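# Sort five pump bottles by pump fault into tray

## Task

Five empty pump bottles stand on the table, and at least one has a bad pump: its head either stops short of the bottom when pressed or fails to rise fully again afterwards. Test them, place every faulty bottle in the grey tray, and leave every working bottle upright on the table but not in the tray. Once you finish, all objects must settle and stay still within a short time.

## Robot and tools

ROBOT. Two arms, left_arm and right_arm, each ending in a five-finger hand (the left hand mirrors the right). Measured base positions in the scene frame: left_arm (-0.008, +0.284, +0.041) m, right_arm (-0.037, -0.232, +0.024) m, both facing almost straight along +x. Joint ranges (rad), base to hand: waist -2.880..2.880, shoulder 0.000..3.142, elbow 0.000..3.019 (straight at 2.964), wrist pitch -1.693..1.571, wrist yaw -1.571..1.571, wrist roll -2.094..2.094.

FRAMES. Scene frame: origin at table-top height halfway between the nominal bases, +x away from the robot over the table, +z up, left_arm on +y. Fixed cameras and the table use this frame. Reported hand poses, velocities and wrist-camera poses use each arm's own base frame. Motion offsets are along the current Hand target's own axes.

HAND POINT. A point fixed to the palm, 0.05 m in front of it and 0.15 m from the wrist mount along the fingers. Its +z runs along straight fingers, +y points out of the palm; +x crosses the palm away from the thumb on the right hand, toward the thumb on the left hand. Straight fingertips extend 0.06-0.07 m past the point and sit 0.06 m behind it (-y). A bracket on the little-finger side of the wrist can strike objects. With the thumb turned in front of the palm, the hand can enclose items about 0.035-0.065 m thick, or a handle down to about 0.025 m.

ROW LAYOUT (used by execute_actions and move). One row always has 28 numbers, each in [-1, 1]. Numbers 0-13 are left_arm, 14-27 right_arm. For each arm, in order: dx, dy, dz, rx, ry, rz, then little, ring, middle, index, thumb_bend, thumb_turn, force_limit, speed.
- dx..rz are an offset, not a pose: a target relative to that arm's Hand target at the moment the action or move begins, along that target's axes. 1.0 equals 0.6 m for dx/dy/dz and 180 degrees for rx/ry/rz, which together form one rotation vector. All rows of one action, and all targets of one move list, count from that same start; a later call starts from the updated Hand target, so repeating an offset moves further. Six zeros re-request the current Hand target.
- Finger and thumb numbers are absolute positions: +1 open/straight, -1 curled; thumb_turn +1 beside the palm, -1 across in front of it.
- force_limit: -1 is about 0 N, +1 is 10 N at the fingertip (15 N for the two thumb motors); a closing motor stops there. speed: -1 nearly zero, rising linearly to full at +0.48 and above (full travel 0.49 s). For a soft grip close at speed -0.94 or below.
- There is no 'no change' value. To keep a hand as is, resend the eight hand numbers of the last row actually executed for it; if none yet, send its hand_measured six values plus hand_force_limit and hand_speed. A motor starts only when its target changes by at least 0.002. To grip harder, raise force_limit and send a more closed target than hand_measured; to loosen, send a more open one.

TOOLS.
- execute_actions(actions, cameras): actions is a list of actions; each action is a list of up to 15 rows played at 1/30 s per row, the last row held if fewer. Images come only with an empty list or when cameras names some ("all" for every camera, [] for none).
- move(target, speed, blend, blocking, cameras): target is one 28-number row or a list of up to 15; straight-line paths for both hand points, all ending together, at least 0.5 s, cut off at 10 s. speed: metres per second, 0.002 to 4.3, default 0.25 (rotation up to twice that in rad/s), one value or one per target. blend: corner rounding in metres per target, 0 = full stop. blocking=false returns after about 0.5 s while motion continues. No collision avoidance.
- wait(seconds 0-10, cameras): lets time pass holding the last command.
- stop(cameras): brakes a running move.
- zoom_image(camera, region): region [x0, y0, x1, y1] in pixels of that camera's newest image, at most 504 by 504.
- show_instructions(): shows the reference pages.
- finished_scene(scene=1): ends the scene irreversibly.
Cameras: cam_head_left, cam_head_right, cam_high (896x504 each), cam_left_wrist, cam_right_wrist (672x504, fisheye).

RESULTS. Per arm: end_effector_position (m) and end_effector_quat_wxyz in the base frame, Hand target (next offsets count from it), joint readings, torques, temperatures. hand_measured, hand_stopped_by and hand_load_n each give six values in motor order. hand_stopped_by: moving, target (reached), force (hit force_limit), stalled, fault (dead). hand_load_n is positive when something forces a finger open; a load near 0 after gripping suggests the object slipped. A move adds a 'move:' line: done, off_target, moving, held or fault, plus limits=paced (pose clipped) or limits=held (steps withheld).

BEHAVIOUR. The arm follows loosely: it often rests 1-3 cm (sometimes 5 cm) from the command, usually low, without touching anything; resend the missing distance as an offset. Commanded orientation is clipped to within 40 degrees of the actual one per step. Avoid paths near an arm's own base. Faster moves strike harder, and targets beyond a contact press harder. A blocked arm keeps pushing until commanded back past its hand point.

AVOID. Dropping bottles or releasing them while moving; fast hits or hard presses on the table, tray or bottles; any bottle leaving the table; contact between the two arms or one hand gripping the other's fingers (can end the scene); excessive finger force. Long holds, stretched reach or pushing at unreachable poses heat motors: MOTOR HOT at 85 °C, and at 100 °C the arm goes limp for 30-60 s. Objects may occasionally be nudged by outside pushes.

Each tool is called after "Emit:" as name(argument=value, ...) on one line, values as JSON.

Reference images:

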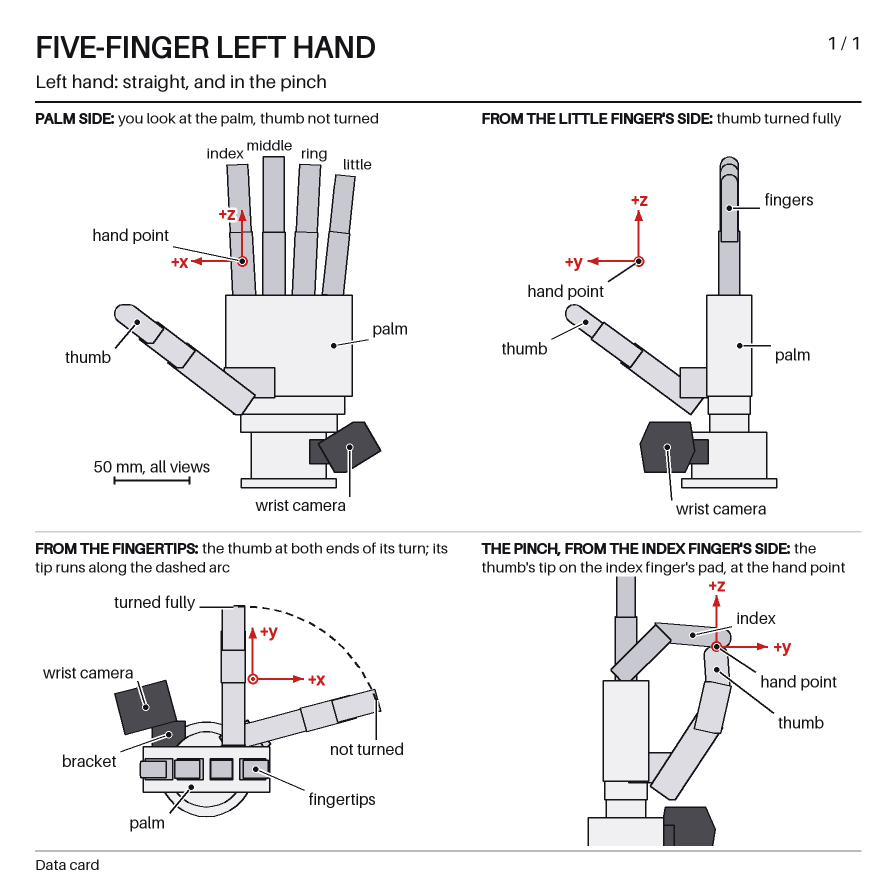

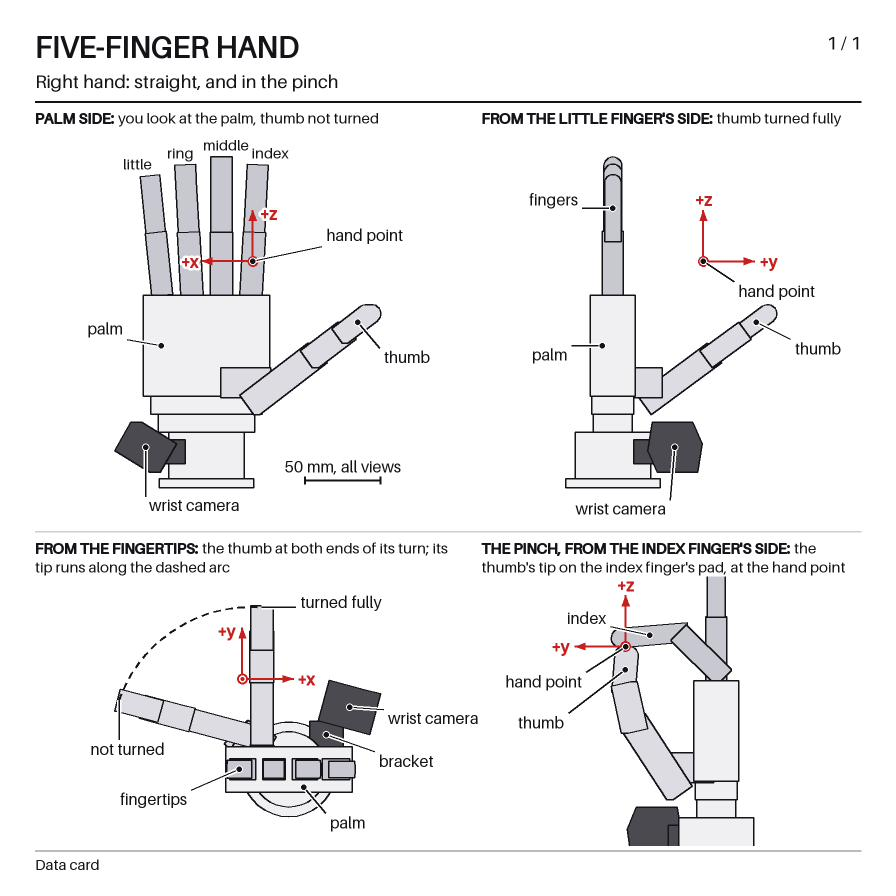

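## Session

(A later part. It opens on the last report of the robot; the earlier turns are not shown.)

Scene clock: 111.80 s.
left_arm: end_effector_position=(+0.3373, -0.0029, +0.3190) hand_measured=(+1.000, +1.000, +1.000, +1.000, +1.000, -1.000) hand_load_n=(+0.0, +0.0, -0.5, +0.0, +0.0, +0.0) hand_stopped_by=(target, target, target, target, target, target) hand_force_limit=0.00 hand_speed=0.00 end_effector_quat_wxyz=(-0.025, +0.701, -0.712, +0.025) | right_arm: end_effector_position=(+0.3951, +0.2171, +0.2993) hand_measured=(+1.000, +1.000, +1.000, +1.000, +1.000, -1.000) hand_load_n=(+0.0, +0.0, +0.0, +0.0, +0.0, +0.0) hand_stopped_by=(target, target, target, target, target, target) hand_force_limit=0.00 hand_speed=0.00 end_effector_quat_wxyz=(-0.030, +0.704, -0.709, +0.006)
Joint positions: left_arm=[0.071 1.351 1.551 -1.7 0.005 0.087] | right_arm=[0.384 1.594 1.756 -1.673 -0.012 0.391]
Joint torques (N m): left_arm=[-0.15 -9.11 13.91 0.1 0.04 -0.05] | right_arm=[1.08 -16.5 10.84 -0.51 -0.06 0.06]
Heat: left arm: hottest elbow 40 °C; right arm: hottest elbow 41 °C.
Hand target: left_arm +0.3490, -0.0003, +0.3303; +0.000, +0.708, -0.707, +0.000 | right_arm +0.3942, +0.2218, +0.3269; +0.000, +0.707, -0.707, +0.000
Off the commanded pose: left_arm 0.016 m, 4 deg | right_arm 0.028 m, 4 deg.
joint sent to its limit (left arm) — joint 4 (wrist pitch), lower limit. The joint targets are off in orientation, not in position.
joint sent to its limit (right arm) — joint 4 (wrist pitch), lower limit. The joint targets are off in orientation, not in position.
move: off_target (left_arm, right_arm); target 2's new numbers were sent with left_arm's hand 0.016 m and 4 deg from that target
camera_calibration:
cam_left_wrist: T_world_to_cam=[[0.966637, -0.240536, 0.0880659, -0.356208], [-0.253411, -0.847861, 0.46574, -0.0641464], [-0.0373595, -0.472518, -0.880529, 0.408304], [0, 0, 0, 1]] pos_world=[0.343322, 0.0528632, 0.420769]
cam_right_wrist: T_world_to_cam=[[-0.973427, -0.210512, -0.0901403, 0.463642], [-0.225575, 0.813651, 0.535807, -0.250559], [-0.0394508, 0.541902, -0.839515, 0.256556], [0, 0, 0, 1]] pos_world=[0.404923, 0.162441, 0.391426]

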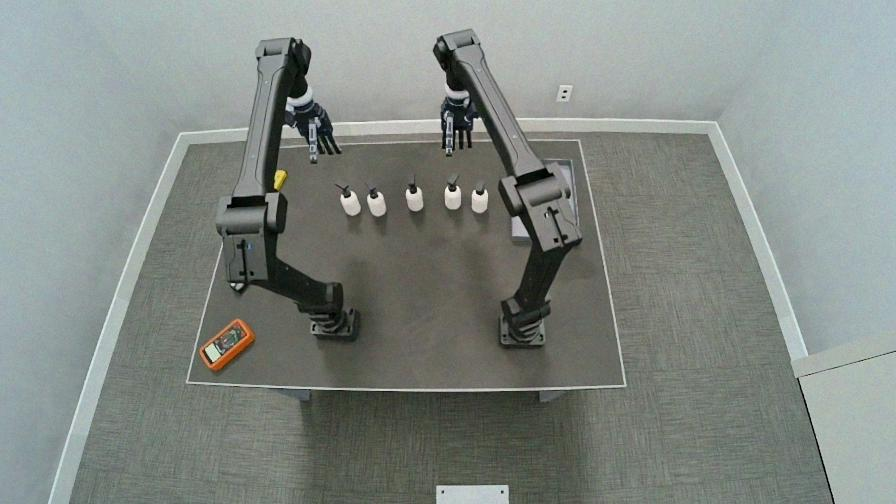

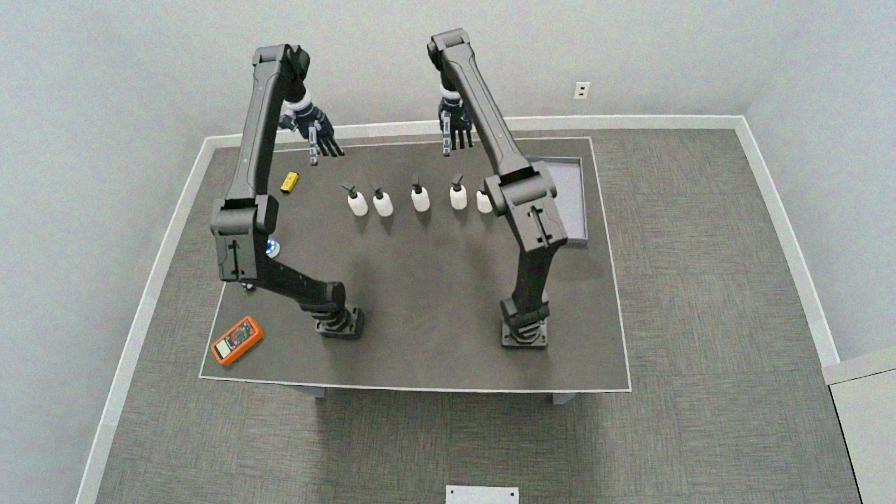

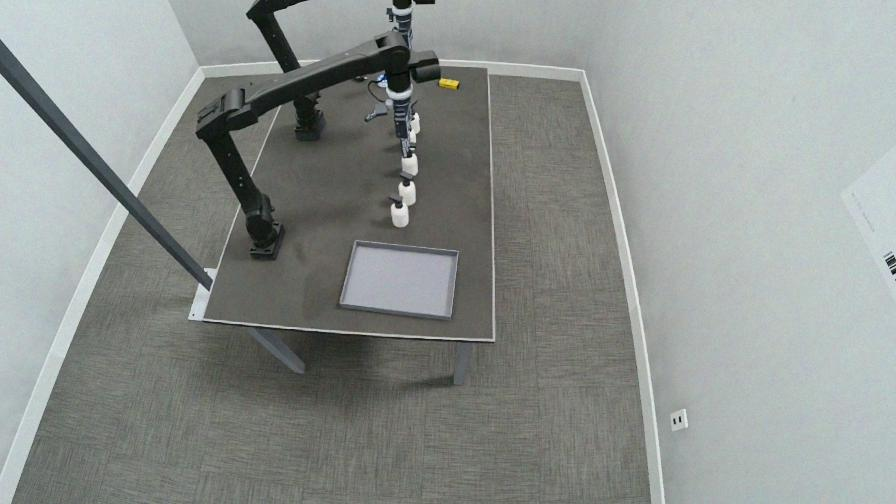

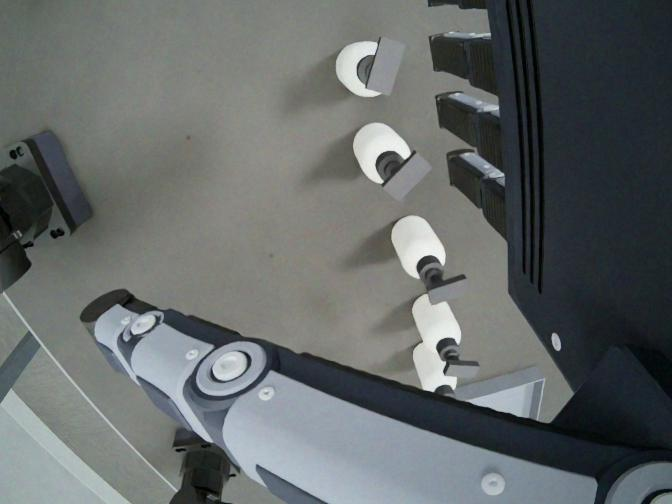

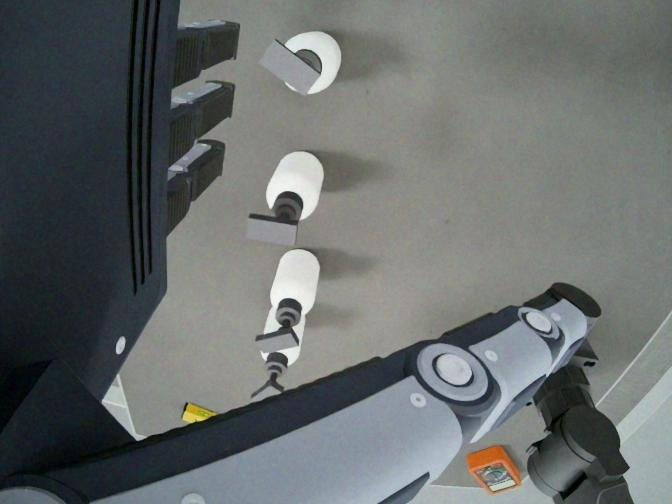

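Emit:
move(target=[[-0.037,-0.018,0.117,0,0,0,1,1,1,1,1,-1,0,0,0.137,0.207,-0.088,0.5743,0.2319,-0.4667,1,1,1,1,1,-1,0,0],[-0.037,-0.018,0.117,0,0,0,1,1,1,1,1,-1,0,0,0,0.207,0.112,0.5743,0.2319,-0.4667,1,1,1,1,1,-1,0,0]], blend=[0.04,0], speed=0.2, cameras=["cam_left_wrist","cam_right_wrist","cam_head_left"])

Emit:
zoom_image(camera="cam_left_wrist", region=[320, 0, 500, 240])

Scene clock: 123.70 s.
left_arm: end_effector_position=(+0.3570, +0.0168, +0.2721) hand_measured=(+1.000, +1.000, +1.000, +1.000, +1.000, -1.000) hand_load_n=(+0.0, +0.0, +0.0, +0.5, -0.5, -0.5) hand_stopped_by=(target, target, target, target, target, target) hand_force_limit=0.00 hand_speed=0.00 end_effector_quat_wxyz=(-0.008, +0.708, -0.706, +0.008) | right_arm: end_effector_position=(+0.2719, +0.2166, +0.2562) hand_measured=(+1.000, +1.000, +1.000, +1.000, +1.000, -1.000) hand_load_n=(+0.0, +0.0, +0.0, +0.0, +0.0, +0.5) hand_stopped_by=(target, target, target, target, target, target) hand_force_limit=0.00 hand_speed=0.00 end_effector_quat_wxyz=(-0.288, +0.649, +0.152, +0.687)
Joint positions: left_arm=[0.116 1.422 1.491 -1.617 0.002 0.113] | right_arm=[1.068 0.517 0.223 0.416 0.438 -1.456]
Joint torques (N m): left_arm=[0.03 -10.17 8.29 0.77 -0.11 0.18] | right_arm=[1.67 1.9 8.7 2.77 0.12 -0.13]
Heat: left arm: hottest elbow 41 °C; right arm: hottest elbow 41 °C.
Hand target: left_arm +0.3598, +0.0220, +0.2600; +0.000, +0.708, -0.707, +0.000 | right_arm +0.2701, +0.2219, +0.2598; -0.293, +0.643, +0.155, +0.690
Off the commanded pose: left_arm 0.013 m, 1 deg | right_arm 0.007 m, 1 deg.
move: off_target (left_arm)
camera_calibration:
cam_left_wrist: T_world_to_cam=[[0.97403, -0.222572, 0.0415629, -0.356644], [-0.215045, -0.851925, 0.477471, -0.0373176], [-0.0708634, -0.474009, -0.877664, 0.388191], [0, 0, 0, 1]] pos_world=[0.366865, 0.0728353, 0.373342]
cam_right_wrist: T_world_to_cam=[[0.607323, -0.792402, 0.0570853, -0.00172933], [-0.304604, -0.298616, -0.904458, 0.376642], [0.733741, 0.531909, -0.422725, -0.099034], [0, 0, 0, 1]] pos_world=[0.188442, 0.163778, 0.298892]
Images, in order (width x height): cam_head_left 896x504, cam_left_wrist 672x504, cam_right_wrist 672x504.

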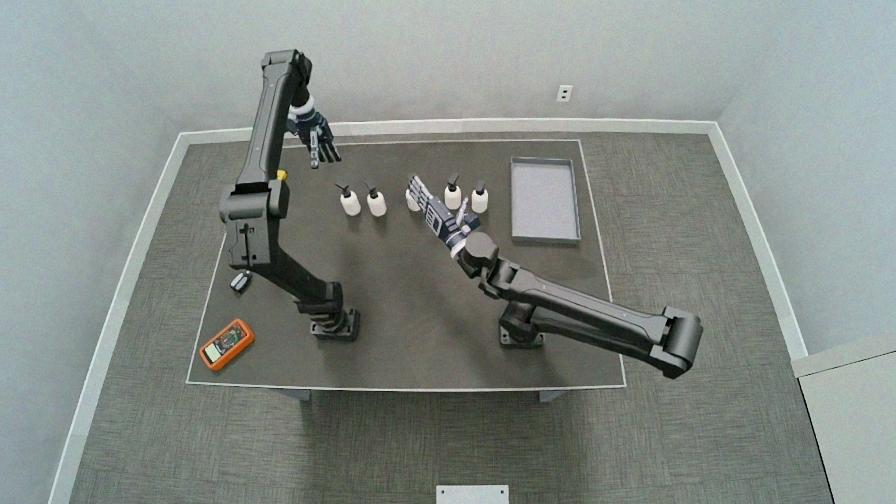

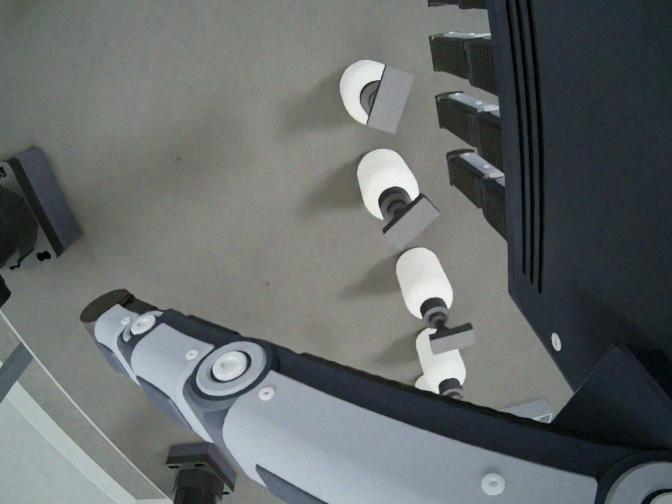

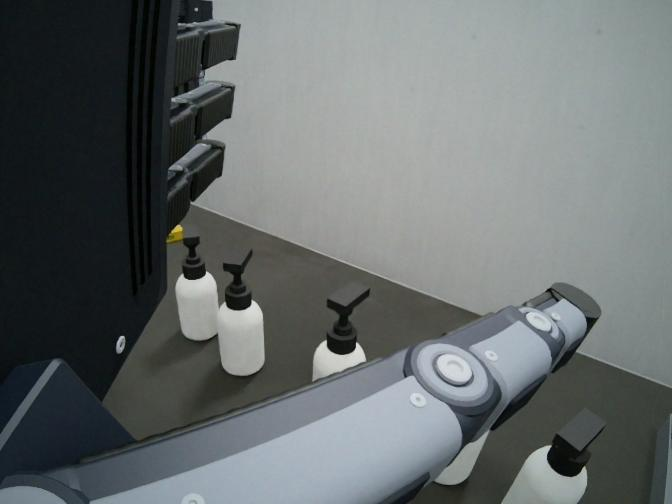

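Scaled by 2.100 from the camera's 672x504 image, which has a finer 960x720 frame.

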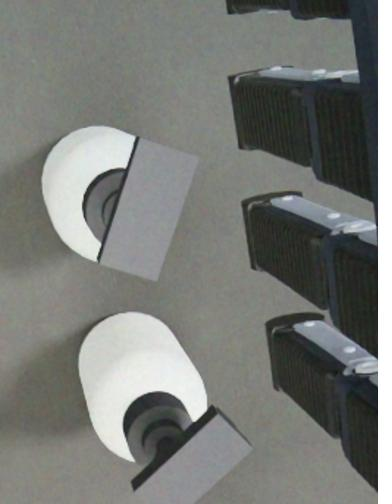

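Emit:
move(target=[-0.0075,0.008,0.125,0,0,0,1,1,1,1,1,-1,0,0,0,0,0,0,0,0,1,1,1,1,1,1,0,0], speed=0.1, cameras=["cam_left_wrist","cam_right_wrist"])

Emit:
zoom_image(camera="cam_left_wrist", region=[320, 0, 500, 240])

Emit:
zoom_image(camera="cam_right_wrist", region=[150, 160, 330, 400])

Scene clock: 126.33 s.
left_arm: end_effector_position=(+0.3547, +0.0217, +0.1962) hand_measured=(+1.000, +1.000, +1.000, +1.000, +1.000, -1.000) hand_load_n=(+0.0, +0.0, +0.0, +0.0, +0.0, +0.5) hand_stopped_by=(target, target, target, target, target, target) hand_force_limit=0.00 hand_speed=0.00 end_effector_quat_wxyz=(-0.007, +0.708, -0.706, +0.007) | right_arm: end_effector_position=(+0.2719, +0.2165, +0.2562) hand_measured=(+1.000, +1.000, +1.000, +1.000, +1.000, +1.000) hand_load_n=(+0.0, +0.0, +0.0, +0.0, +0.0, +0.0) hand_stopped_by=(target, target, target, target, target, target) hand_force_limit=0.00 hand_speed=0.00 end_effector_quat_wxyz=(-0.287, +0.649, +0.153, +0.688)
Joint positions: left_arm=[0.129 1.425 1.295 -1.42 0.002 0.125] | right_arm=[1.068 0.517 0.223 0.416 0.438 -1.459]
Joint torques (N m): left_arm=[0.03 -10.23 8.21 0.77 -0.11 0.17] | right_arm=[1.55 1.9 8.7 2.82 0.11 -0.09]
Heat: left arm: hottest elbow 40 °C; right arm: hottest elbow 41 °C.
Hand target: left_arm +0.3549, +0.0265, +0.1850; +0.000, +0.708, -0.707, +0.000 | right_arm +0.2702, +0.2219, +0.2597; -0.293, +0.644, +0.155, +0.690
Off the commanded pose: left_arm 0.012 m, 1 deg | right_arm 0.007 m, 1 deg.
move: off_target (left_arm)
camera_calibration:
cam_left_wrist: T_world_to_cam=[[0.97412, -0.22261, 0.0391828, -0.349683], [-0.213936, -0.852082, 0.47769, 0.00213835], [-0.0729516, -0.47371, -0.877654, 0.324577], [0, 0, 0, 1]] pos_world=[0.364769, 0.0777348, 0.297547]
cam_right_wrist: T_world_to_cam=[[0.606961, -0.792448, 0.0602035, -0.00237836], [-0.303293, -0.300989, -0.904112, 0.376707], [0.734582, 0.530502, -0.423032, -0.0989031], [0, 0, 0, 1]] pos_world=[0.188349, 0.163968, 0.298889]
Images, in order (width x height): cam_left_wrist 672x504, cam_right_wrist 672x504.

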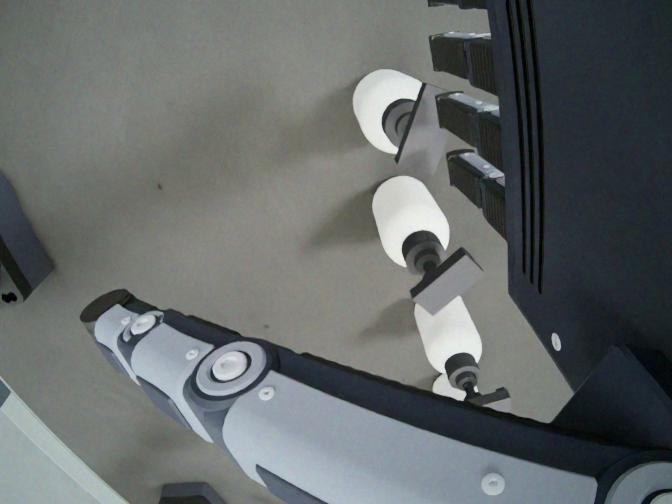

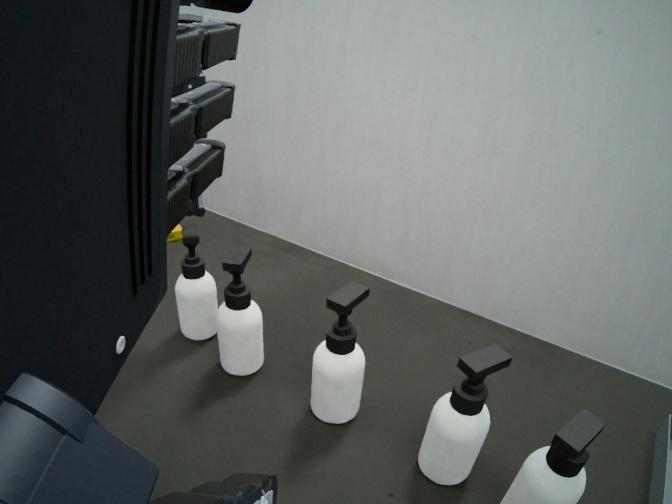

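Scaled by 2.100 from the camera's 672x504 image, which has a finer 960x720 frame.

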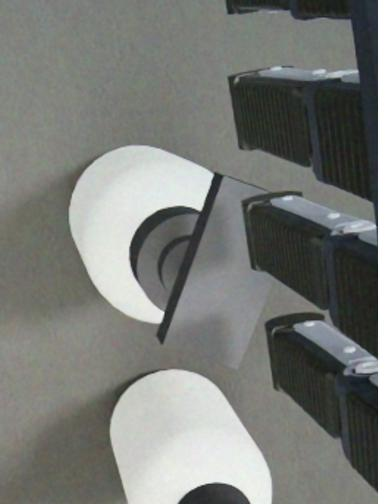

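Scaled by 2.100 from the camera's 672x504 image, which has a finer 960x720 frame.

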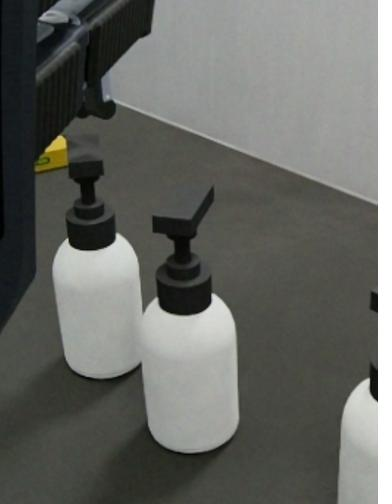

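Emit:
move(target=[0.0035,0.006,0.03,0,0,0,1,1,1,1,1,-1,0,0,0,0,0,0.083,0,0,1,1,1,1,1,1,0,0], speed=0.08, cameras=["cam_right_wrist"])

Emit:
zoom_image(camera="cam_right_wrist", region=[200, 160, 560, 480])

Scene clock: 130.63 s.
left_arm: end_effector_position=(+0.3541, +0.0218, +0.1807) hand_measured=(+1.000, +1.000, +1.000, +1.000, +1.000, -1.000) hand_load_n=(+0.0, +0.0, +0.0, +0.0, +0.0, +0.5) hand_stopped_by=(target, target, target, target, target, target) hand_force_limit=0.00 hand_speed=0.00 end_effector_quat_wxyz=(-0.010, +0.708, -0.706, +0.009) | right_arm: end_effector_position=(+0.2684, +0.2264, +0.2567) hand_measured=(+1.000, +1.000, +1.000, +1.000, +1.000, +1.000) hand_load_n=(+0.0, +0.0, +0.0, +0.0, +0.5, +0.0) hand_stopped_by=(target, target, target, target, target, target) hand_force_limit=0.00 hand_speed=0.00 end_effector_quat_wxyz=(-0.375, +0.600, +0.250, +0.662)
Joint positions: left_arm=[0.129 1.425 1.255 -1.374 0.002 0.125] | right_arm=[0.797 0.417 0.169 0.406 -0.112 -1.433]
Joint torques (N m): left_arm=[-0.32 -10.29 7.32 0.84 -0.1 0.14] | right_arm=[-1.08 0.32 8.88 1.33 -0.01 0.05]
Heat: left arm: hottest elbow 40 °C; right arm: hottest elbow 41 °C.
Hand target: left_arm +0.3513, +0.0244, +0.1670; +0.000, +0.708, -0.707, +0.000 | right_arm +0.2702, +0.2219, +0.2596; -0.374, +0.600, +0.244, +0.664
Off the commanded pose: left_arm 0.014 m, 2 deg | right_arm 0.006 m, 1 deg.
move: off_target (left_arm)
camera_calibration:
cam_right_wrist: T_world_to_cam=[[0.795712, -0.596545, 0.104766, -0.0989664], [-0.151758, -0.363826, -0.919021, 0.356447], [0.586355, 0.715377, -0.380031, -0.114434], [0, 0, 0, 1]] pos_world=[0.199941, 0.15251, 0.294462]
Images, in order (width x height): cam_right_wrist 672x504.

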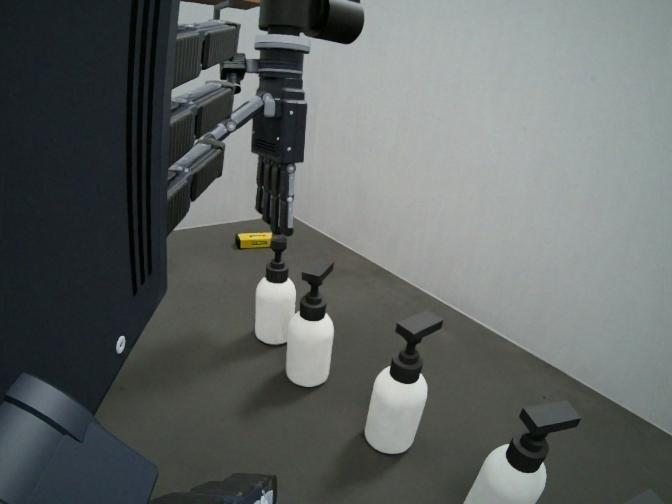

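Scaled by 1.400 from the camera's 672x504 image, which has a finer 960x720 frame.

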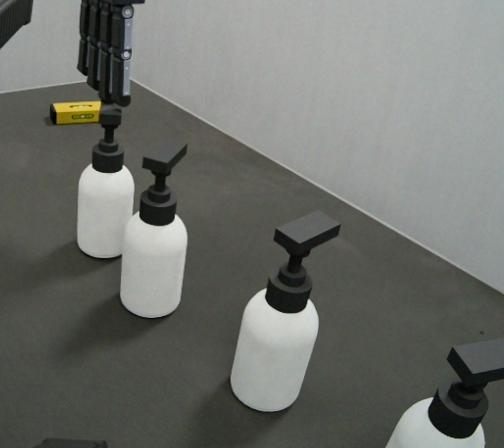

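Emit:
zoom_image(camera="cam_right_wrist", region=[370, 290, 610, 504])

Emit:
zoom_image(camera="cam_right_wrist", region=[220, 200, 370, 360])

Scaled by 2.100 from the camera's 672x504 image, which has a finer 960x720 frame.

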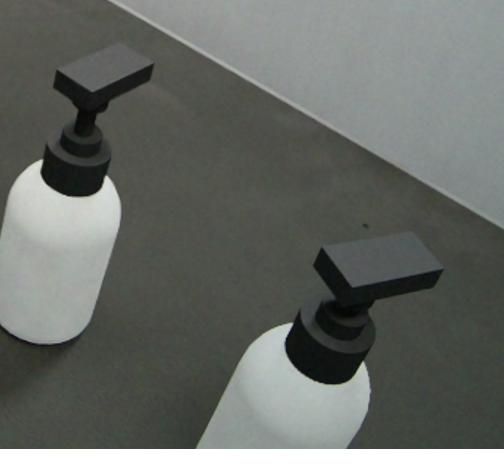

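Scaled by 3.150 from the camera's 672x504 image, which has a finer 960x720 frame.

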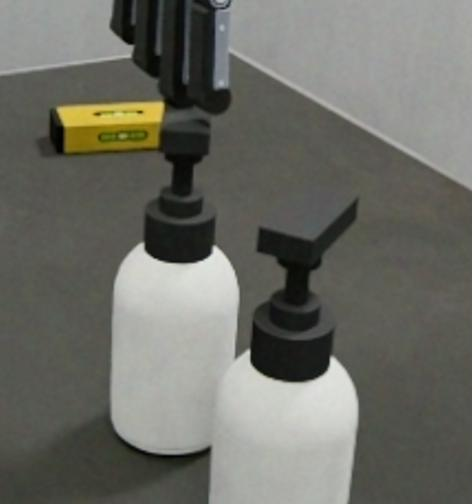

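Emit:
move(target=[0,0,0.02,0,0,0,1,1,1,1,1,-1,0,0,0,0,0,0,0,0,1,1,1,1,1,1,0,0], speed=0.05, cameras=["cam_right_wrist"])

Emit:
zoom_image(camera="cam_right_wrist", region=[220, 200, 370, 360])

Scene clock: 133.33 s.
left_arm: end_effector_position=(+0.3554, +0.0220, +0.1723) hand_measured=(+1.000, +1.000, +1.000, +1.000, +1.000, -1.000) hand_load_n=(+0.0, +0.0, +0.0, +0.0, +0.0, +0.0) hand_stopped_by=(target, target, target, target, target, target) hand_force_limit=0.00 hand_speed=0.00 end_effector_quat_wxyz=(-0.014, +0.708, -0.706, +0.012) | right_arm: end_effector_position=(+0.2684, +0.2263, +0.2567) hand_measured=(+1.000, +1.000, +1.000, +1.000, +1.000, +1.000) hand_load_n=(+0.0, +0.0, +0.0, +0.0, +0.0, +0.0) hand_stopped_by=(target, target, target, target, target, target) hand_force_limit=0.00 hand_speed=0.00 end_effector_quat_wxyz=(-0.375, +0.600, +0.250, +0.662)
Joint positions: left_arm=[0.129 1.425 1.234 -1.343 0.002 0.125] | right_arm=[0.797 0.417 0.169 0.406 -0.112 -1.433]
Joint torques (N m): left_arm=[-0.32 -9.7 6.94 0.87 -0.1 0.14] | right_arm=[-1.08 0.32 8.88 1.32 -0.02 0.04]
Heat: left arm: hottest elbow 40 °C; right arm: hottest elbow 41 °C.
Hand target: left_arm +0.3512, +0.0244, +0.1550; +0.000, +0.708, -0.707, +0.000 | right_arm +0.2702, +0.2219, +0.2597; -0.374, +0.600, +0.244, +0.664
Off the commanded pose: left_arm 0.018 m, 2 deg | right_arm 0.006 m, 1 deg.
move: off_target (left_arm)
camera_calibration:
cam_right_wrist: T_world_to_cam=[[0.795753, -0.596544, 0.104458, -0.0989425], [-0.151967, -0.363646, -0.919058, 0.356435], [0.586244, 0.71547, -0.380027, -0.114355], [0, 0, 0, 1]] pos_world=[0.19994, 0.152411, 0.294462]
Images, in order (width x height): cam_right_wrist 672x504.

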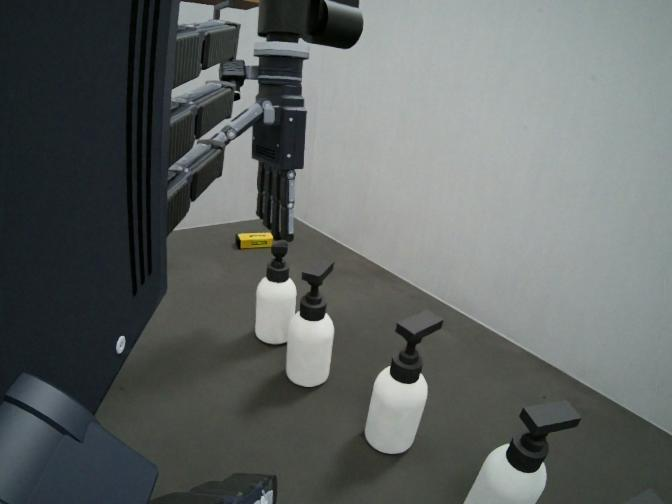

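Scaled by 3.150 from the camera's 672x504 image, which has a finer 960x720 frame.

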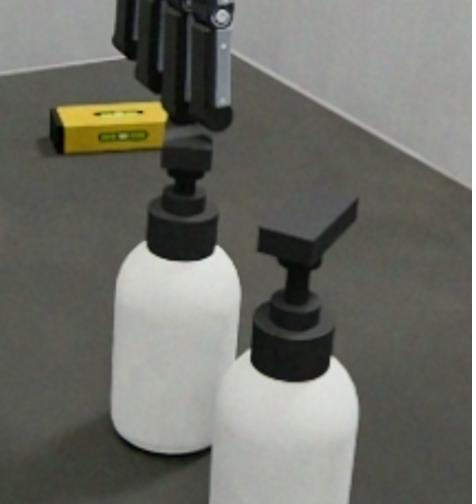

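Emit:
move(target=[0,0,0.015,0,0,0,1,1,1,1,1,-1,0,0,0,0,0,0,0,0,1,1,1,1,1,1,0,0], speed=0.05, cameras=["cam_right_wrist"])

Emit:
zoom_image(camera="cam_right_wrist", region=[220, 200, 370, 360])

Scene clock: 134.77 s.
left_arm: end_effector_position=(+0.3564, +0.0221, +0.1660) hand_measured=(+1.000, +1.000, +1.000, +1.000, +1.000, -1.000) hand_load_n=(+0.0, +0.0, +0.0, +0.0, +0.0, +0.0) hand_stopped_by=(target, target, target, target, target, target) hand_force_limit=0.00 hand_speed=0.00 end_effector_quat_wxyz=(-0.017, +0.708, -0.706, +0.015) | right_arm: end_effector_position=(+0.2684, +0.2263, +0.2567) hand_measured=(+1.000, +1.000, +1.000, +1.000, +1.000, +1.000) hand_load_n=(+0.0, +0.0, +0.0, +0.0, +0.0, +0.0) hand_stopped_by=(target, target, target, target, target, target) hand_force_limit=0.00 hand_speed=0.00 end_effector_quat_wxyz=(-0.375, +0.600, +0.250, +0.662)
Joint positions: left_arm=[0.129 1.425 1.218 -1.319 0.002 0.125] | right_arm=[0.797 0.417 0.169 0.406 -0.112 -1.433]
Joint torques (N m): left_arm=[-0.26 -9.23 6.69 0.88 -0.1 0.14] | right_arm=[-1.14 0.32 8.9 1.32 -0.02 0.05]
Heat: left arm: hottest elbow 40 °C; right arm: hottest elbow 41 °C.
Hand target: left_arm +0.3512, +0.0244, +0.1460; +0.000, +0.708, -0.707, +0.000 | right_arm +0.2702, +0.2219, +0.2597; -0.374, +0.600, +0.244, +0.664
Off the commanded pose: left_arm 0.021 m, 3 deg | right_arm 0.006 m, 1 deg.
move: off_target (left_arm)
camera_calibration:
cam_right_wrist: T_world_to_cam=[[0.795753, -0.596544, 0.104458, -0.0989425], [-0.151967, -0.363646, -0.919058, 0.356435], [0.586244, 0.71547, -0.380027, -0.114355], [0, 0, 0, 1]] pos_world=[0.19994, 0.152411, 0.294462]
Images, in order (width x height): cam_right_wrist 672x504.

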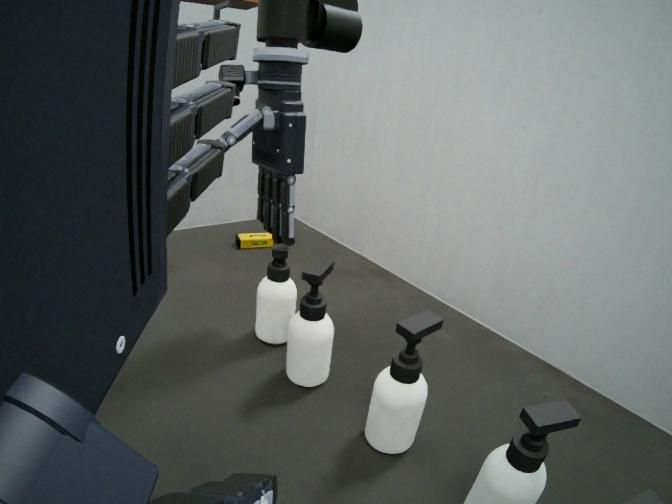

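Scaled by 3.150 from the camera's 672x504 image, which has a finer 960x720 frame.

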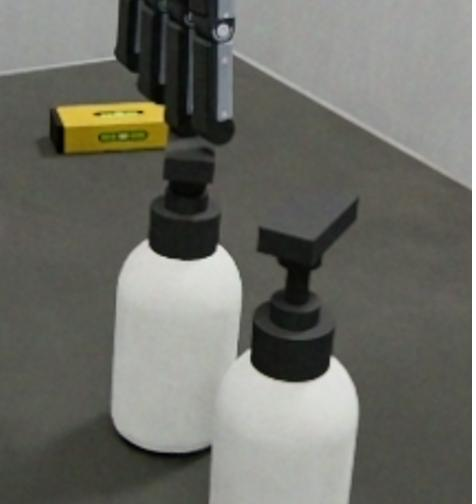

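Emit:
move(target=[0,0.007,0.01,0,0,0,1,1,1,1,1,-1,0,0,0,0,0,0,0,0,1,1,1,1,1,1,0,0], speed=0.05, cameras=["cam_right_wrist"])

Emit:
zoom_image(camera="cam_right_wrist", region=[220, 200, 370, 360])

Scene clock: 136.63 s.
left_arm: end_effector_position=(+0.3579, +0.0227, +0.1631) hand_measured=(+1.000, +1.000, +1.000, +1.000, +1.000, -1.000) hand_load_n=(+0.0, -0.5, -0.5, +0.0, +0.0, +0.0) hand_stopped_by=(target, target, target, target, target, target) hand_force_limit=0.00 hand_speed=0.00 end_effector_quat_wxyz=(-0.022, +0.708, -0.705, +0.018) | right_arm: end_effector_position=(+0.2684, +0.2263, +0.2567) hand_measured=(+1.000, +1.000, +1.000, +1.000, +1.000, +1.000) hand_load_n=(+0.0, +0.0, +0.0, +0.0, +0.0, +0.0) hand_stopped_by=(target, target, target, target, target, target) hand_force_limit=0.00 hand_speed=0.00 end_effector_quat_wxyz=(-0.375, +0.600, +0.250, +0.662)
Joint positions: left_arm=[0.13 1.422 1.209 -1.302 0.001 0.125] | right_arm=[0.797 0.417 0.169 0.406 -0.112 -1.433]
Joint torques (N m): left_arm=[-0.32 -9.52 5.46 0.79 -0.07 0.15] | right_arm=[-1.08 0.32 8.88 1.32 -0.02 0.05]
Heat: left arm: hottest elbow 40 °C; right arm: hottest elbow 41 °C.
Hand target: left_arm +0.3469, +0.0243, +0.1399; +0.000, +0.708, -0.707, +0.000 | right_arm +0.2702, +0.2219, +0.2597; -0.374, +0.600, +0.244, +0.664
Off the commanded pose: left_arm 0.026 m, 3 deg | right_arm 0.006 m, 1 deg.
move: off_target (left_arm)
camera_calibration:
cam_right_wrist: T_world_to_cam=[[0.795753, -0.596544, 0.104458, -0.0989425], [-0.151967, -0.363646, -0.919058, 0.356435], [0.586244, 0.71547, -0.380027, -0.114355], [0, 0, 0, 1]] pos_world=[0.19994, 0.152411, 0.294462]
Images, in order (width x height): cam_right_wrist 672x504.

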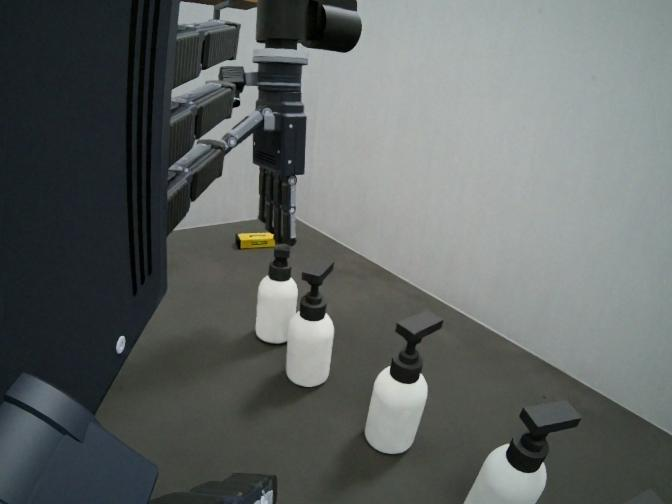

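Scaled by 3.150 from the camera's 672x504 image, which has a finer 960x720 frame.

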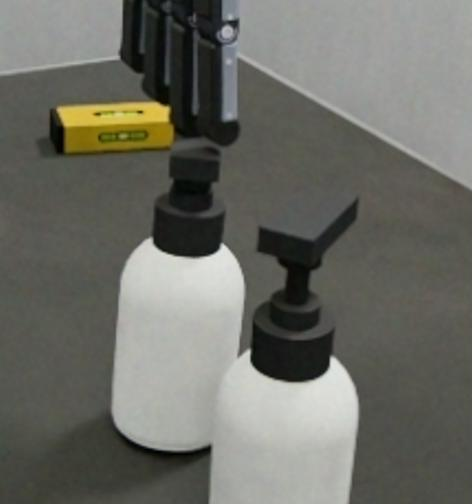

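Emit:
move(target=[0,0,-0.09,0,0,0,1,1,1,1,1,-1,0,0,0,0,0,0,0,0,1,1,1,1,1,1,0,0], speed=0.08, cameras=["cam_right_wrist"])

Emit:
zoom_image(camera="cam_right_wrist", region=[220, 200, 370, 360])

Emit:
zoom_image(camera="cam_right_wrist", region=[370, 290, 610, 504])

Scene clock: 138.70 s.
left_arm: end_effector_position=(+0.3373, +0.0201, +0.1819) hand_measured=(+1.000, +1.000, +1.000, +1.000, +1.000, -1.000) hand_load_n=(+0.0, +0.0, +0.0, +0.0, +0.0, +0.0) hand_stopped_by=(target, target, target, target, target, target) hand_force_limit=0.00 hand_speed=0.00 end_effector_quat_wxyz=(+0.011, +0.709, -0.706, -0.008) | right_arm: end_effector_position=(+0.2684, +0.2263, +0.2567) hand_measured=(+1.000, +1.000, +1.000, +1.000, +1.000, +1.000) hand_load_n=(+0.0, +0.0, +0.0, +0.0, +0.0, +0.5) hand_stopped_by=(target, target, target, target, target, target) hand_force_limit=0.00 hand_speed=0.00 end_effector_quat_wxyz=(-0.375, +0.600, +0.250, +0.662)
Joint positions: left_arm=[0.13 1.419 1.243 -1.422 0.001 0.125] | right_arm=[0.797 0.417 0.169 0.406 -0.112 -1.433]
Joint torques (N m): left_arm=[-0.26 -11.63 12.6 -0.1 -0.08 0.15] | right_arm=[-1.08 0.32 8.9 1.33 -0.02 0.05]
Heat: left arm: hottest elbow 40 °C; right arm: hottest elbow 41 °C.
Hand target: left_arm +0.3471, +0.0243, +0.1940; +0.000, +0.708, -0.707, +0.000 | right_arm +0.2702, +0.2219, +0.2597; -0.374, +0.600, +0.244, +0.664
Off the commanded pose: left_arm 0.016 m, 2 deg | right_arm 0.006 m, 1 deg.
move: off_target (left_arm)
camera_calibration:
cam_right_wrist: T_world_to_cam=[[0.795753, -0.596544, 0.104458, -0.0989425], [-0.151967, -0.363646, -0.919058, 0.356435], [0.586244, 0.71547, -0.380027, -0.114355], [0, 0, 0, 1]] pos_world=[0.19994, 0.152411, 0.294462]
Images, in order (width x height): cam_right_wrist 672x504.

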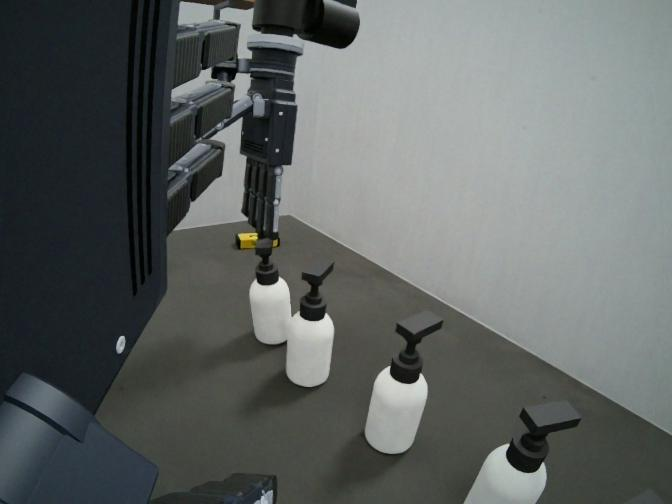

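Scaled by 3.150 from the camera's 672x504 image, which has a finer 960x720 frame.

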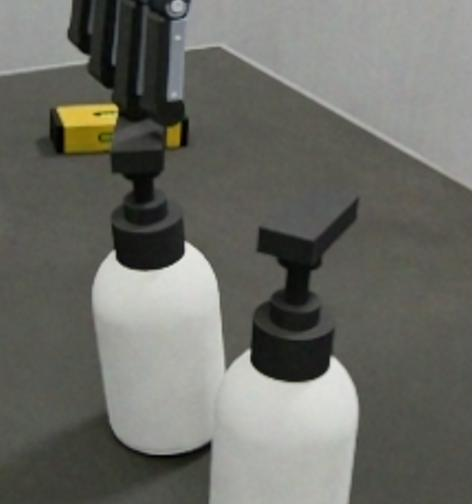

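Scaled by 2.100 from the camera's 672x504 image, which has a finer 960x720 frame.

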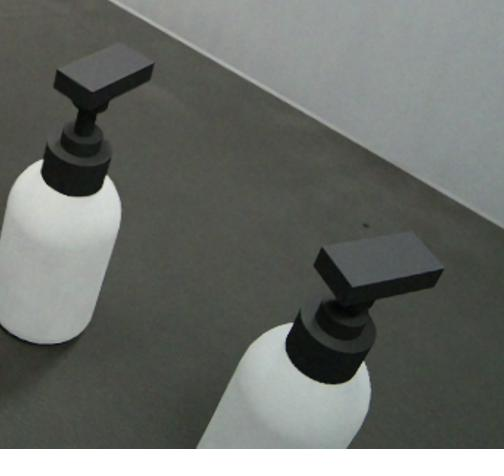

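Emit:
move(target=[0,-0.015,-0.04,0,0,0,1,1,1,1,1,-1,0,0,0,0,0,0,0,0,1,1,1,1,1,1,0,0], speed=0.05, cameras=["cam_right_wrist"])

Emit:
zoom_image(camera="cam_right_wrist", region=[220, 200, 370, 360])

Scene clock: 140.67 s.
left_arm: end_effector_position=(+0.3427, +0.0208, +0.2079) hand_measured=(+1.000, +1.000, +1.000, +1.000, +1.000, -1.000) hand_load_n=(-0.5, +0.0, +0.0, -0.5, +0.0, +0.0) hand_stopped_by=(target, target, target, target, target, target) hand_force_limit=0.00 hand_speed=0.00 end_effector_quat_wxyz=(+0.008, +0.709, -0.706, -0.006) | right_arm: end_effector_position=(+0.2684, +0.2263, +0.2567) hand_measured=(+1.000, +1.000, +1.000, +1.000, +1.000, +1.000) hand_load_n=(+0.0, +0.5, +0.0, +0.0, +0.0, +0.0) hand_stopped_by=(target, target, target, target, target, target) hand_force_limit=0.00 hand_speed=0.00 end_effector_quat_wxyz=(-0.375, +0.600, +0.250, +0.662)
Joint positions: left_arm=[0.13 1.419 1.313 -1.485 0.001 0.125] | right_arm=[0.797 0.417 0.169 0.406 -0.112 -1.433]
Joint torques (N m): left_arm=[-0.5 -10.34 13.61 -0.08 -0.07 0.12] | right_arm=[-1.08 0.32 8.9 1.32 -0.02 0.04]
Heat: left arm: hottest elbow 40 °C; right arm: hottest elbow 41 °C.
Hand target: left_arm +0.3562, +0.0244, +0.2179; +0.000, +0.708, -0.707, +0.000 | right_arm +0.2702, +0.2219, +0.2597; -0.374, +0.600, +0.244, +0.664
Off the commanded pose: left_arm 0.017 m, 1 deg | right_arm 0.006 m, 1 deg.
move: off_target (left_arm)
camera_calibration:
cam_right_wrist: T_world_to_cam=[[0.795753, -0.596544, 0.104458, -0.0989425], [-0.151967, -0.363646, -0.919058, 0.356435], [0.586244, 0.71547, -0.380027, -0.114355], [0, 0, 0, 1]] pos_world=[0.19994, 0.152411, 0.294462]
Images, in order (width x height): cam_right_wrist 672x504.

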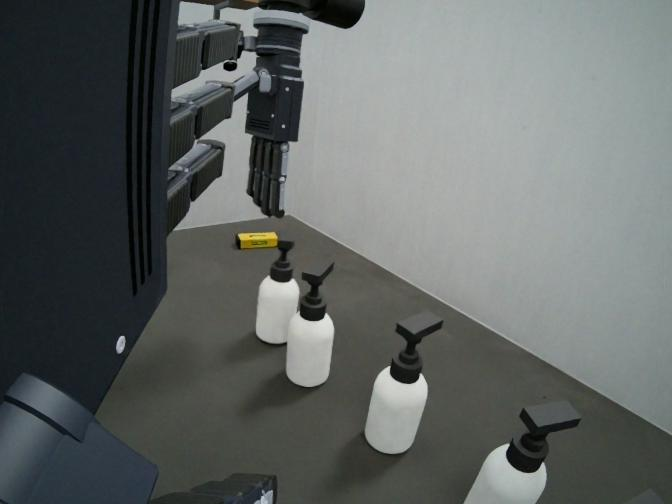

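Scaled by 3.150 from the camera's 672x504 image, which has a finer 960x720 frame.

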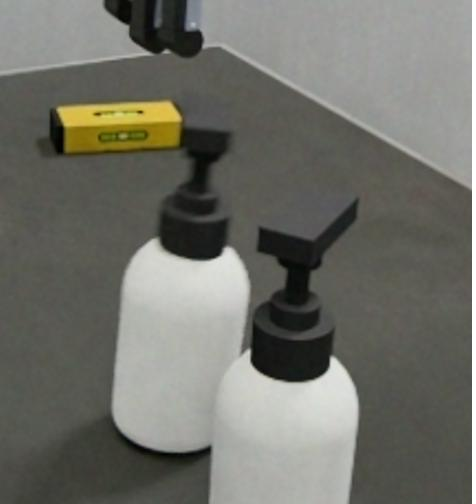

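Emit:
wait(seconds=1, cameras=["cam_right_wrist"])

Emit:
zoom_image(camera="cam_right_wrist", region=[220, 200, 370, 360])

Scene clock: 142.43 s.
left_arm: end_effector_position=(+0.3426, +0.0208, +0.2079) hand_measured=(+1.000, +1.000, +1.000, +1.000, +1.000, -1.000) hand_load_n=(+0.0, +0.0, +0.0, +0.0, +0.0, +0.0) hand_stopped_by=(target, target, target, target, target, target) hand_force_limit=0.00 hand_speed=0.00 end_effector_quat_wxyz=(+0.009, +0.709, -0.706, -0.006) | right_arm: end_effector_position=(+0.2684, +0.2263, +0.2567) hand_measured=(+1.000, +1.000, +1.000, +1.000, +1.000, +1.000) hand_load_n=(+0.0, +0.0, +0.0, +0.0, +0.5, +0.0) hand_stopped_by=(target, target, target, target, target, target) hand_force_limit=0.00 hand_speed=0.00 end_effector_quat_wxyz=(-0.375, +0.600, +0.250, +0.662)
Joint positions: left_arm=[0.13 1.419 1.313 -1.486 0.001 0.125] | right_arm=[0.797 0.417 0.169 0.406 -0.112 -1.433]
Joint torques (N m): left_arm=[-0.5 -10.34 13.61 -0.09 -0.07 0.12] | right_arm=[-1.08 0.32 8.88 1.32 -0.02 0.04]
Heat: left arm: hottest elbow 40 °C; right arm: hottest elbow 41 °C.
Hand target: left_arm +0.3561, +0.0243, +0.2180; +0.000, +0.708, -0.707, +0.000 | right_arm +0.2702, +0.2219, +0.2597; -0.374, +0.600, +0.244, +0.664
Off the commanded pose: left_arm 0.017 m, 1 deg | right_arm 0.006 m, 1 deg.
wait: 1.00 s; at rest from the start
camera_calibration:
cam_right_wrist: T_world_to_cam=[[0.795753, -0.596544, 0.104458, -0.0989425], [-0.151967, -0.363646, -0.919058, 0.356435], [0.586244, 0.71547, -0.380027, -0.114355], [0, 0, 0, 1]] pos_world=[0.19994, 0.152411, 0.294462]
Images, in order (width x height): cam_right_wrist 672x504.

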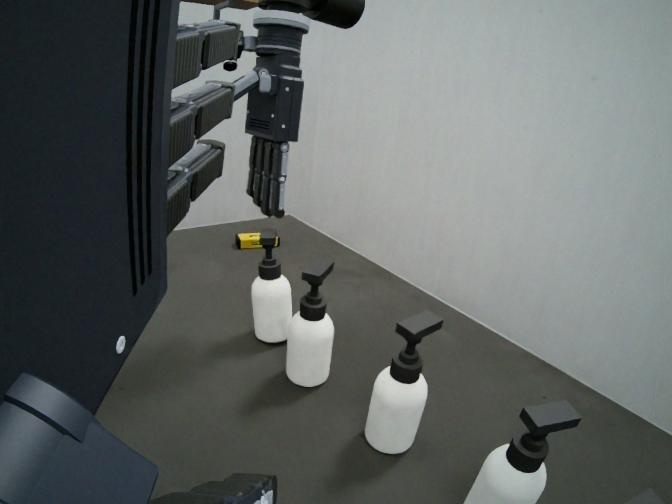

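Scaled by 3.150 from the camera's 672x504 image, which has a finer 960x720 frame.

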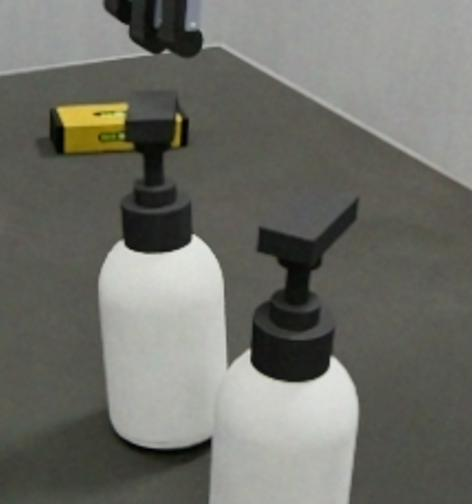

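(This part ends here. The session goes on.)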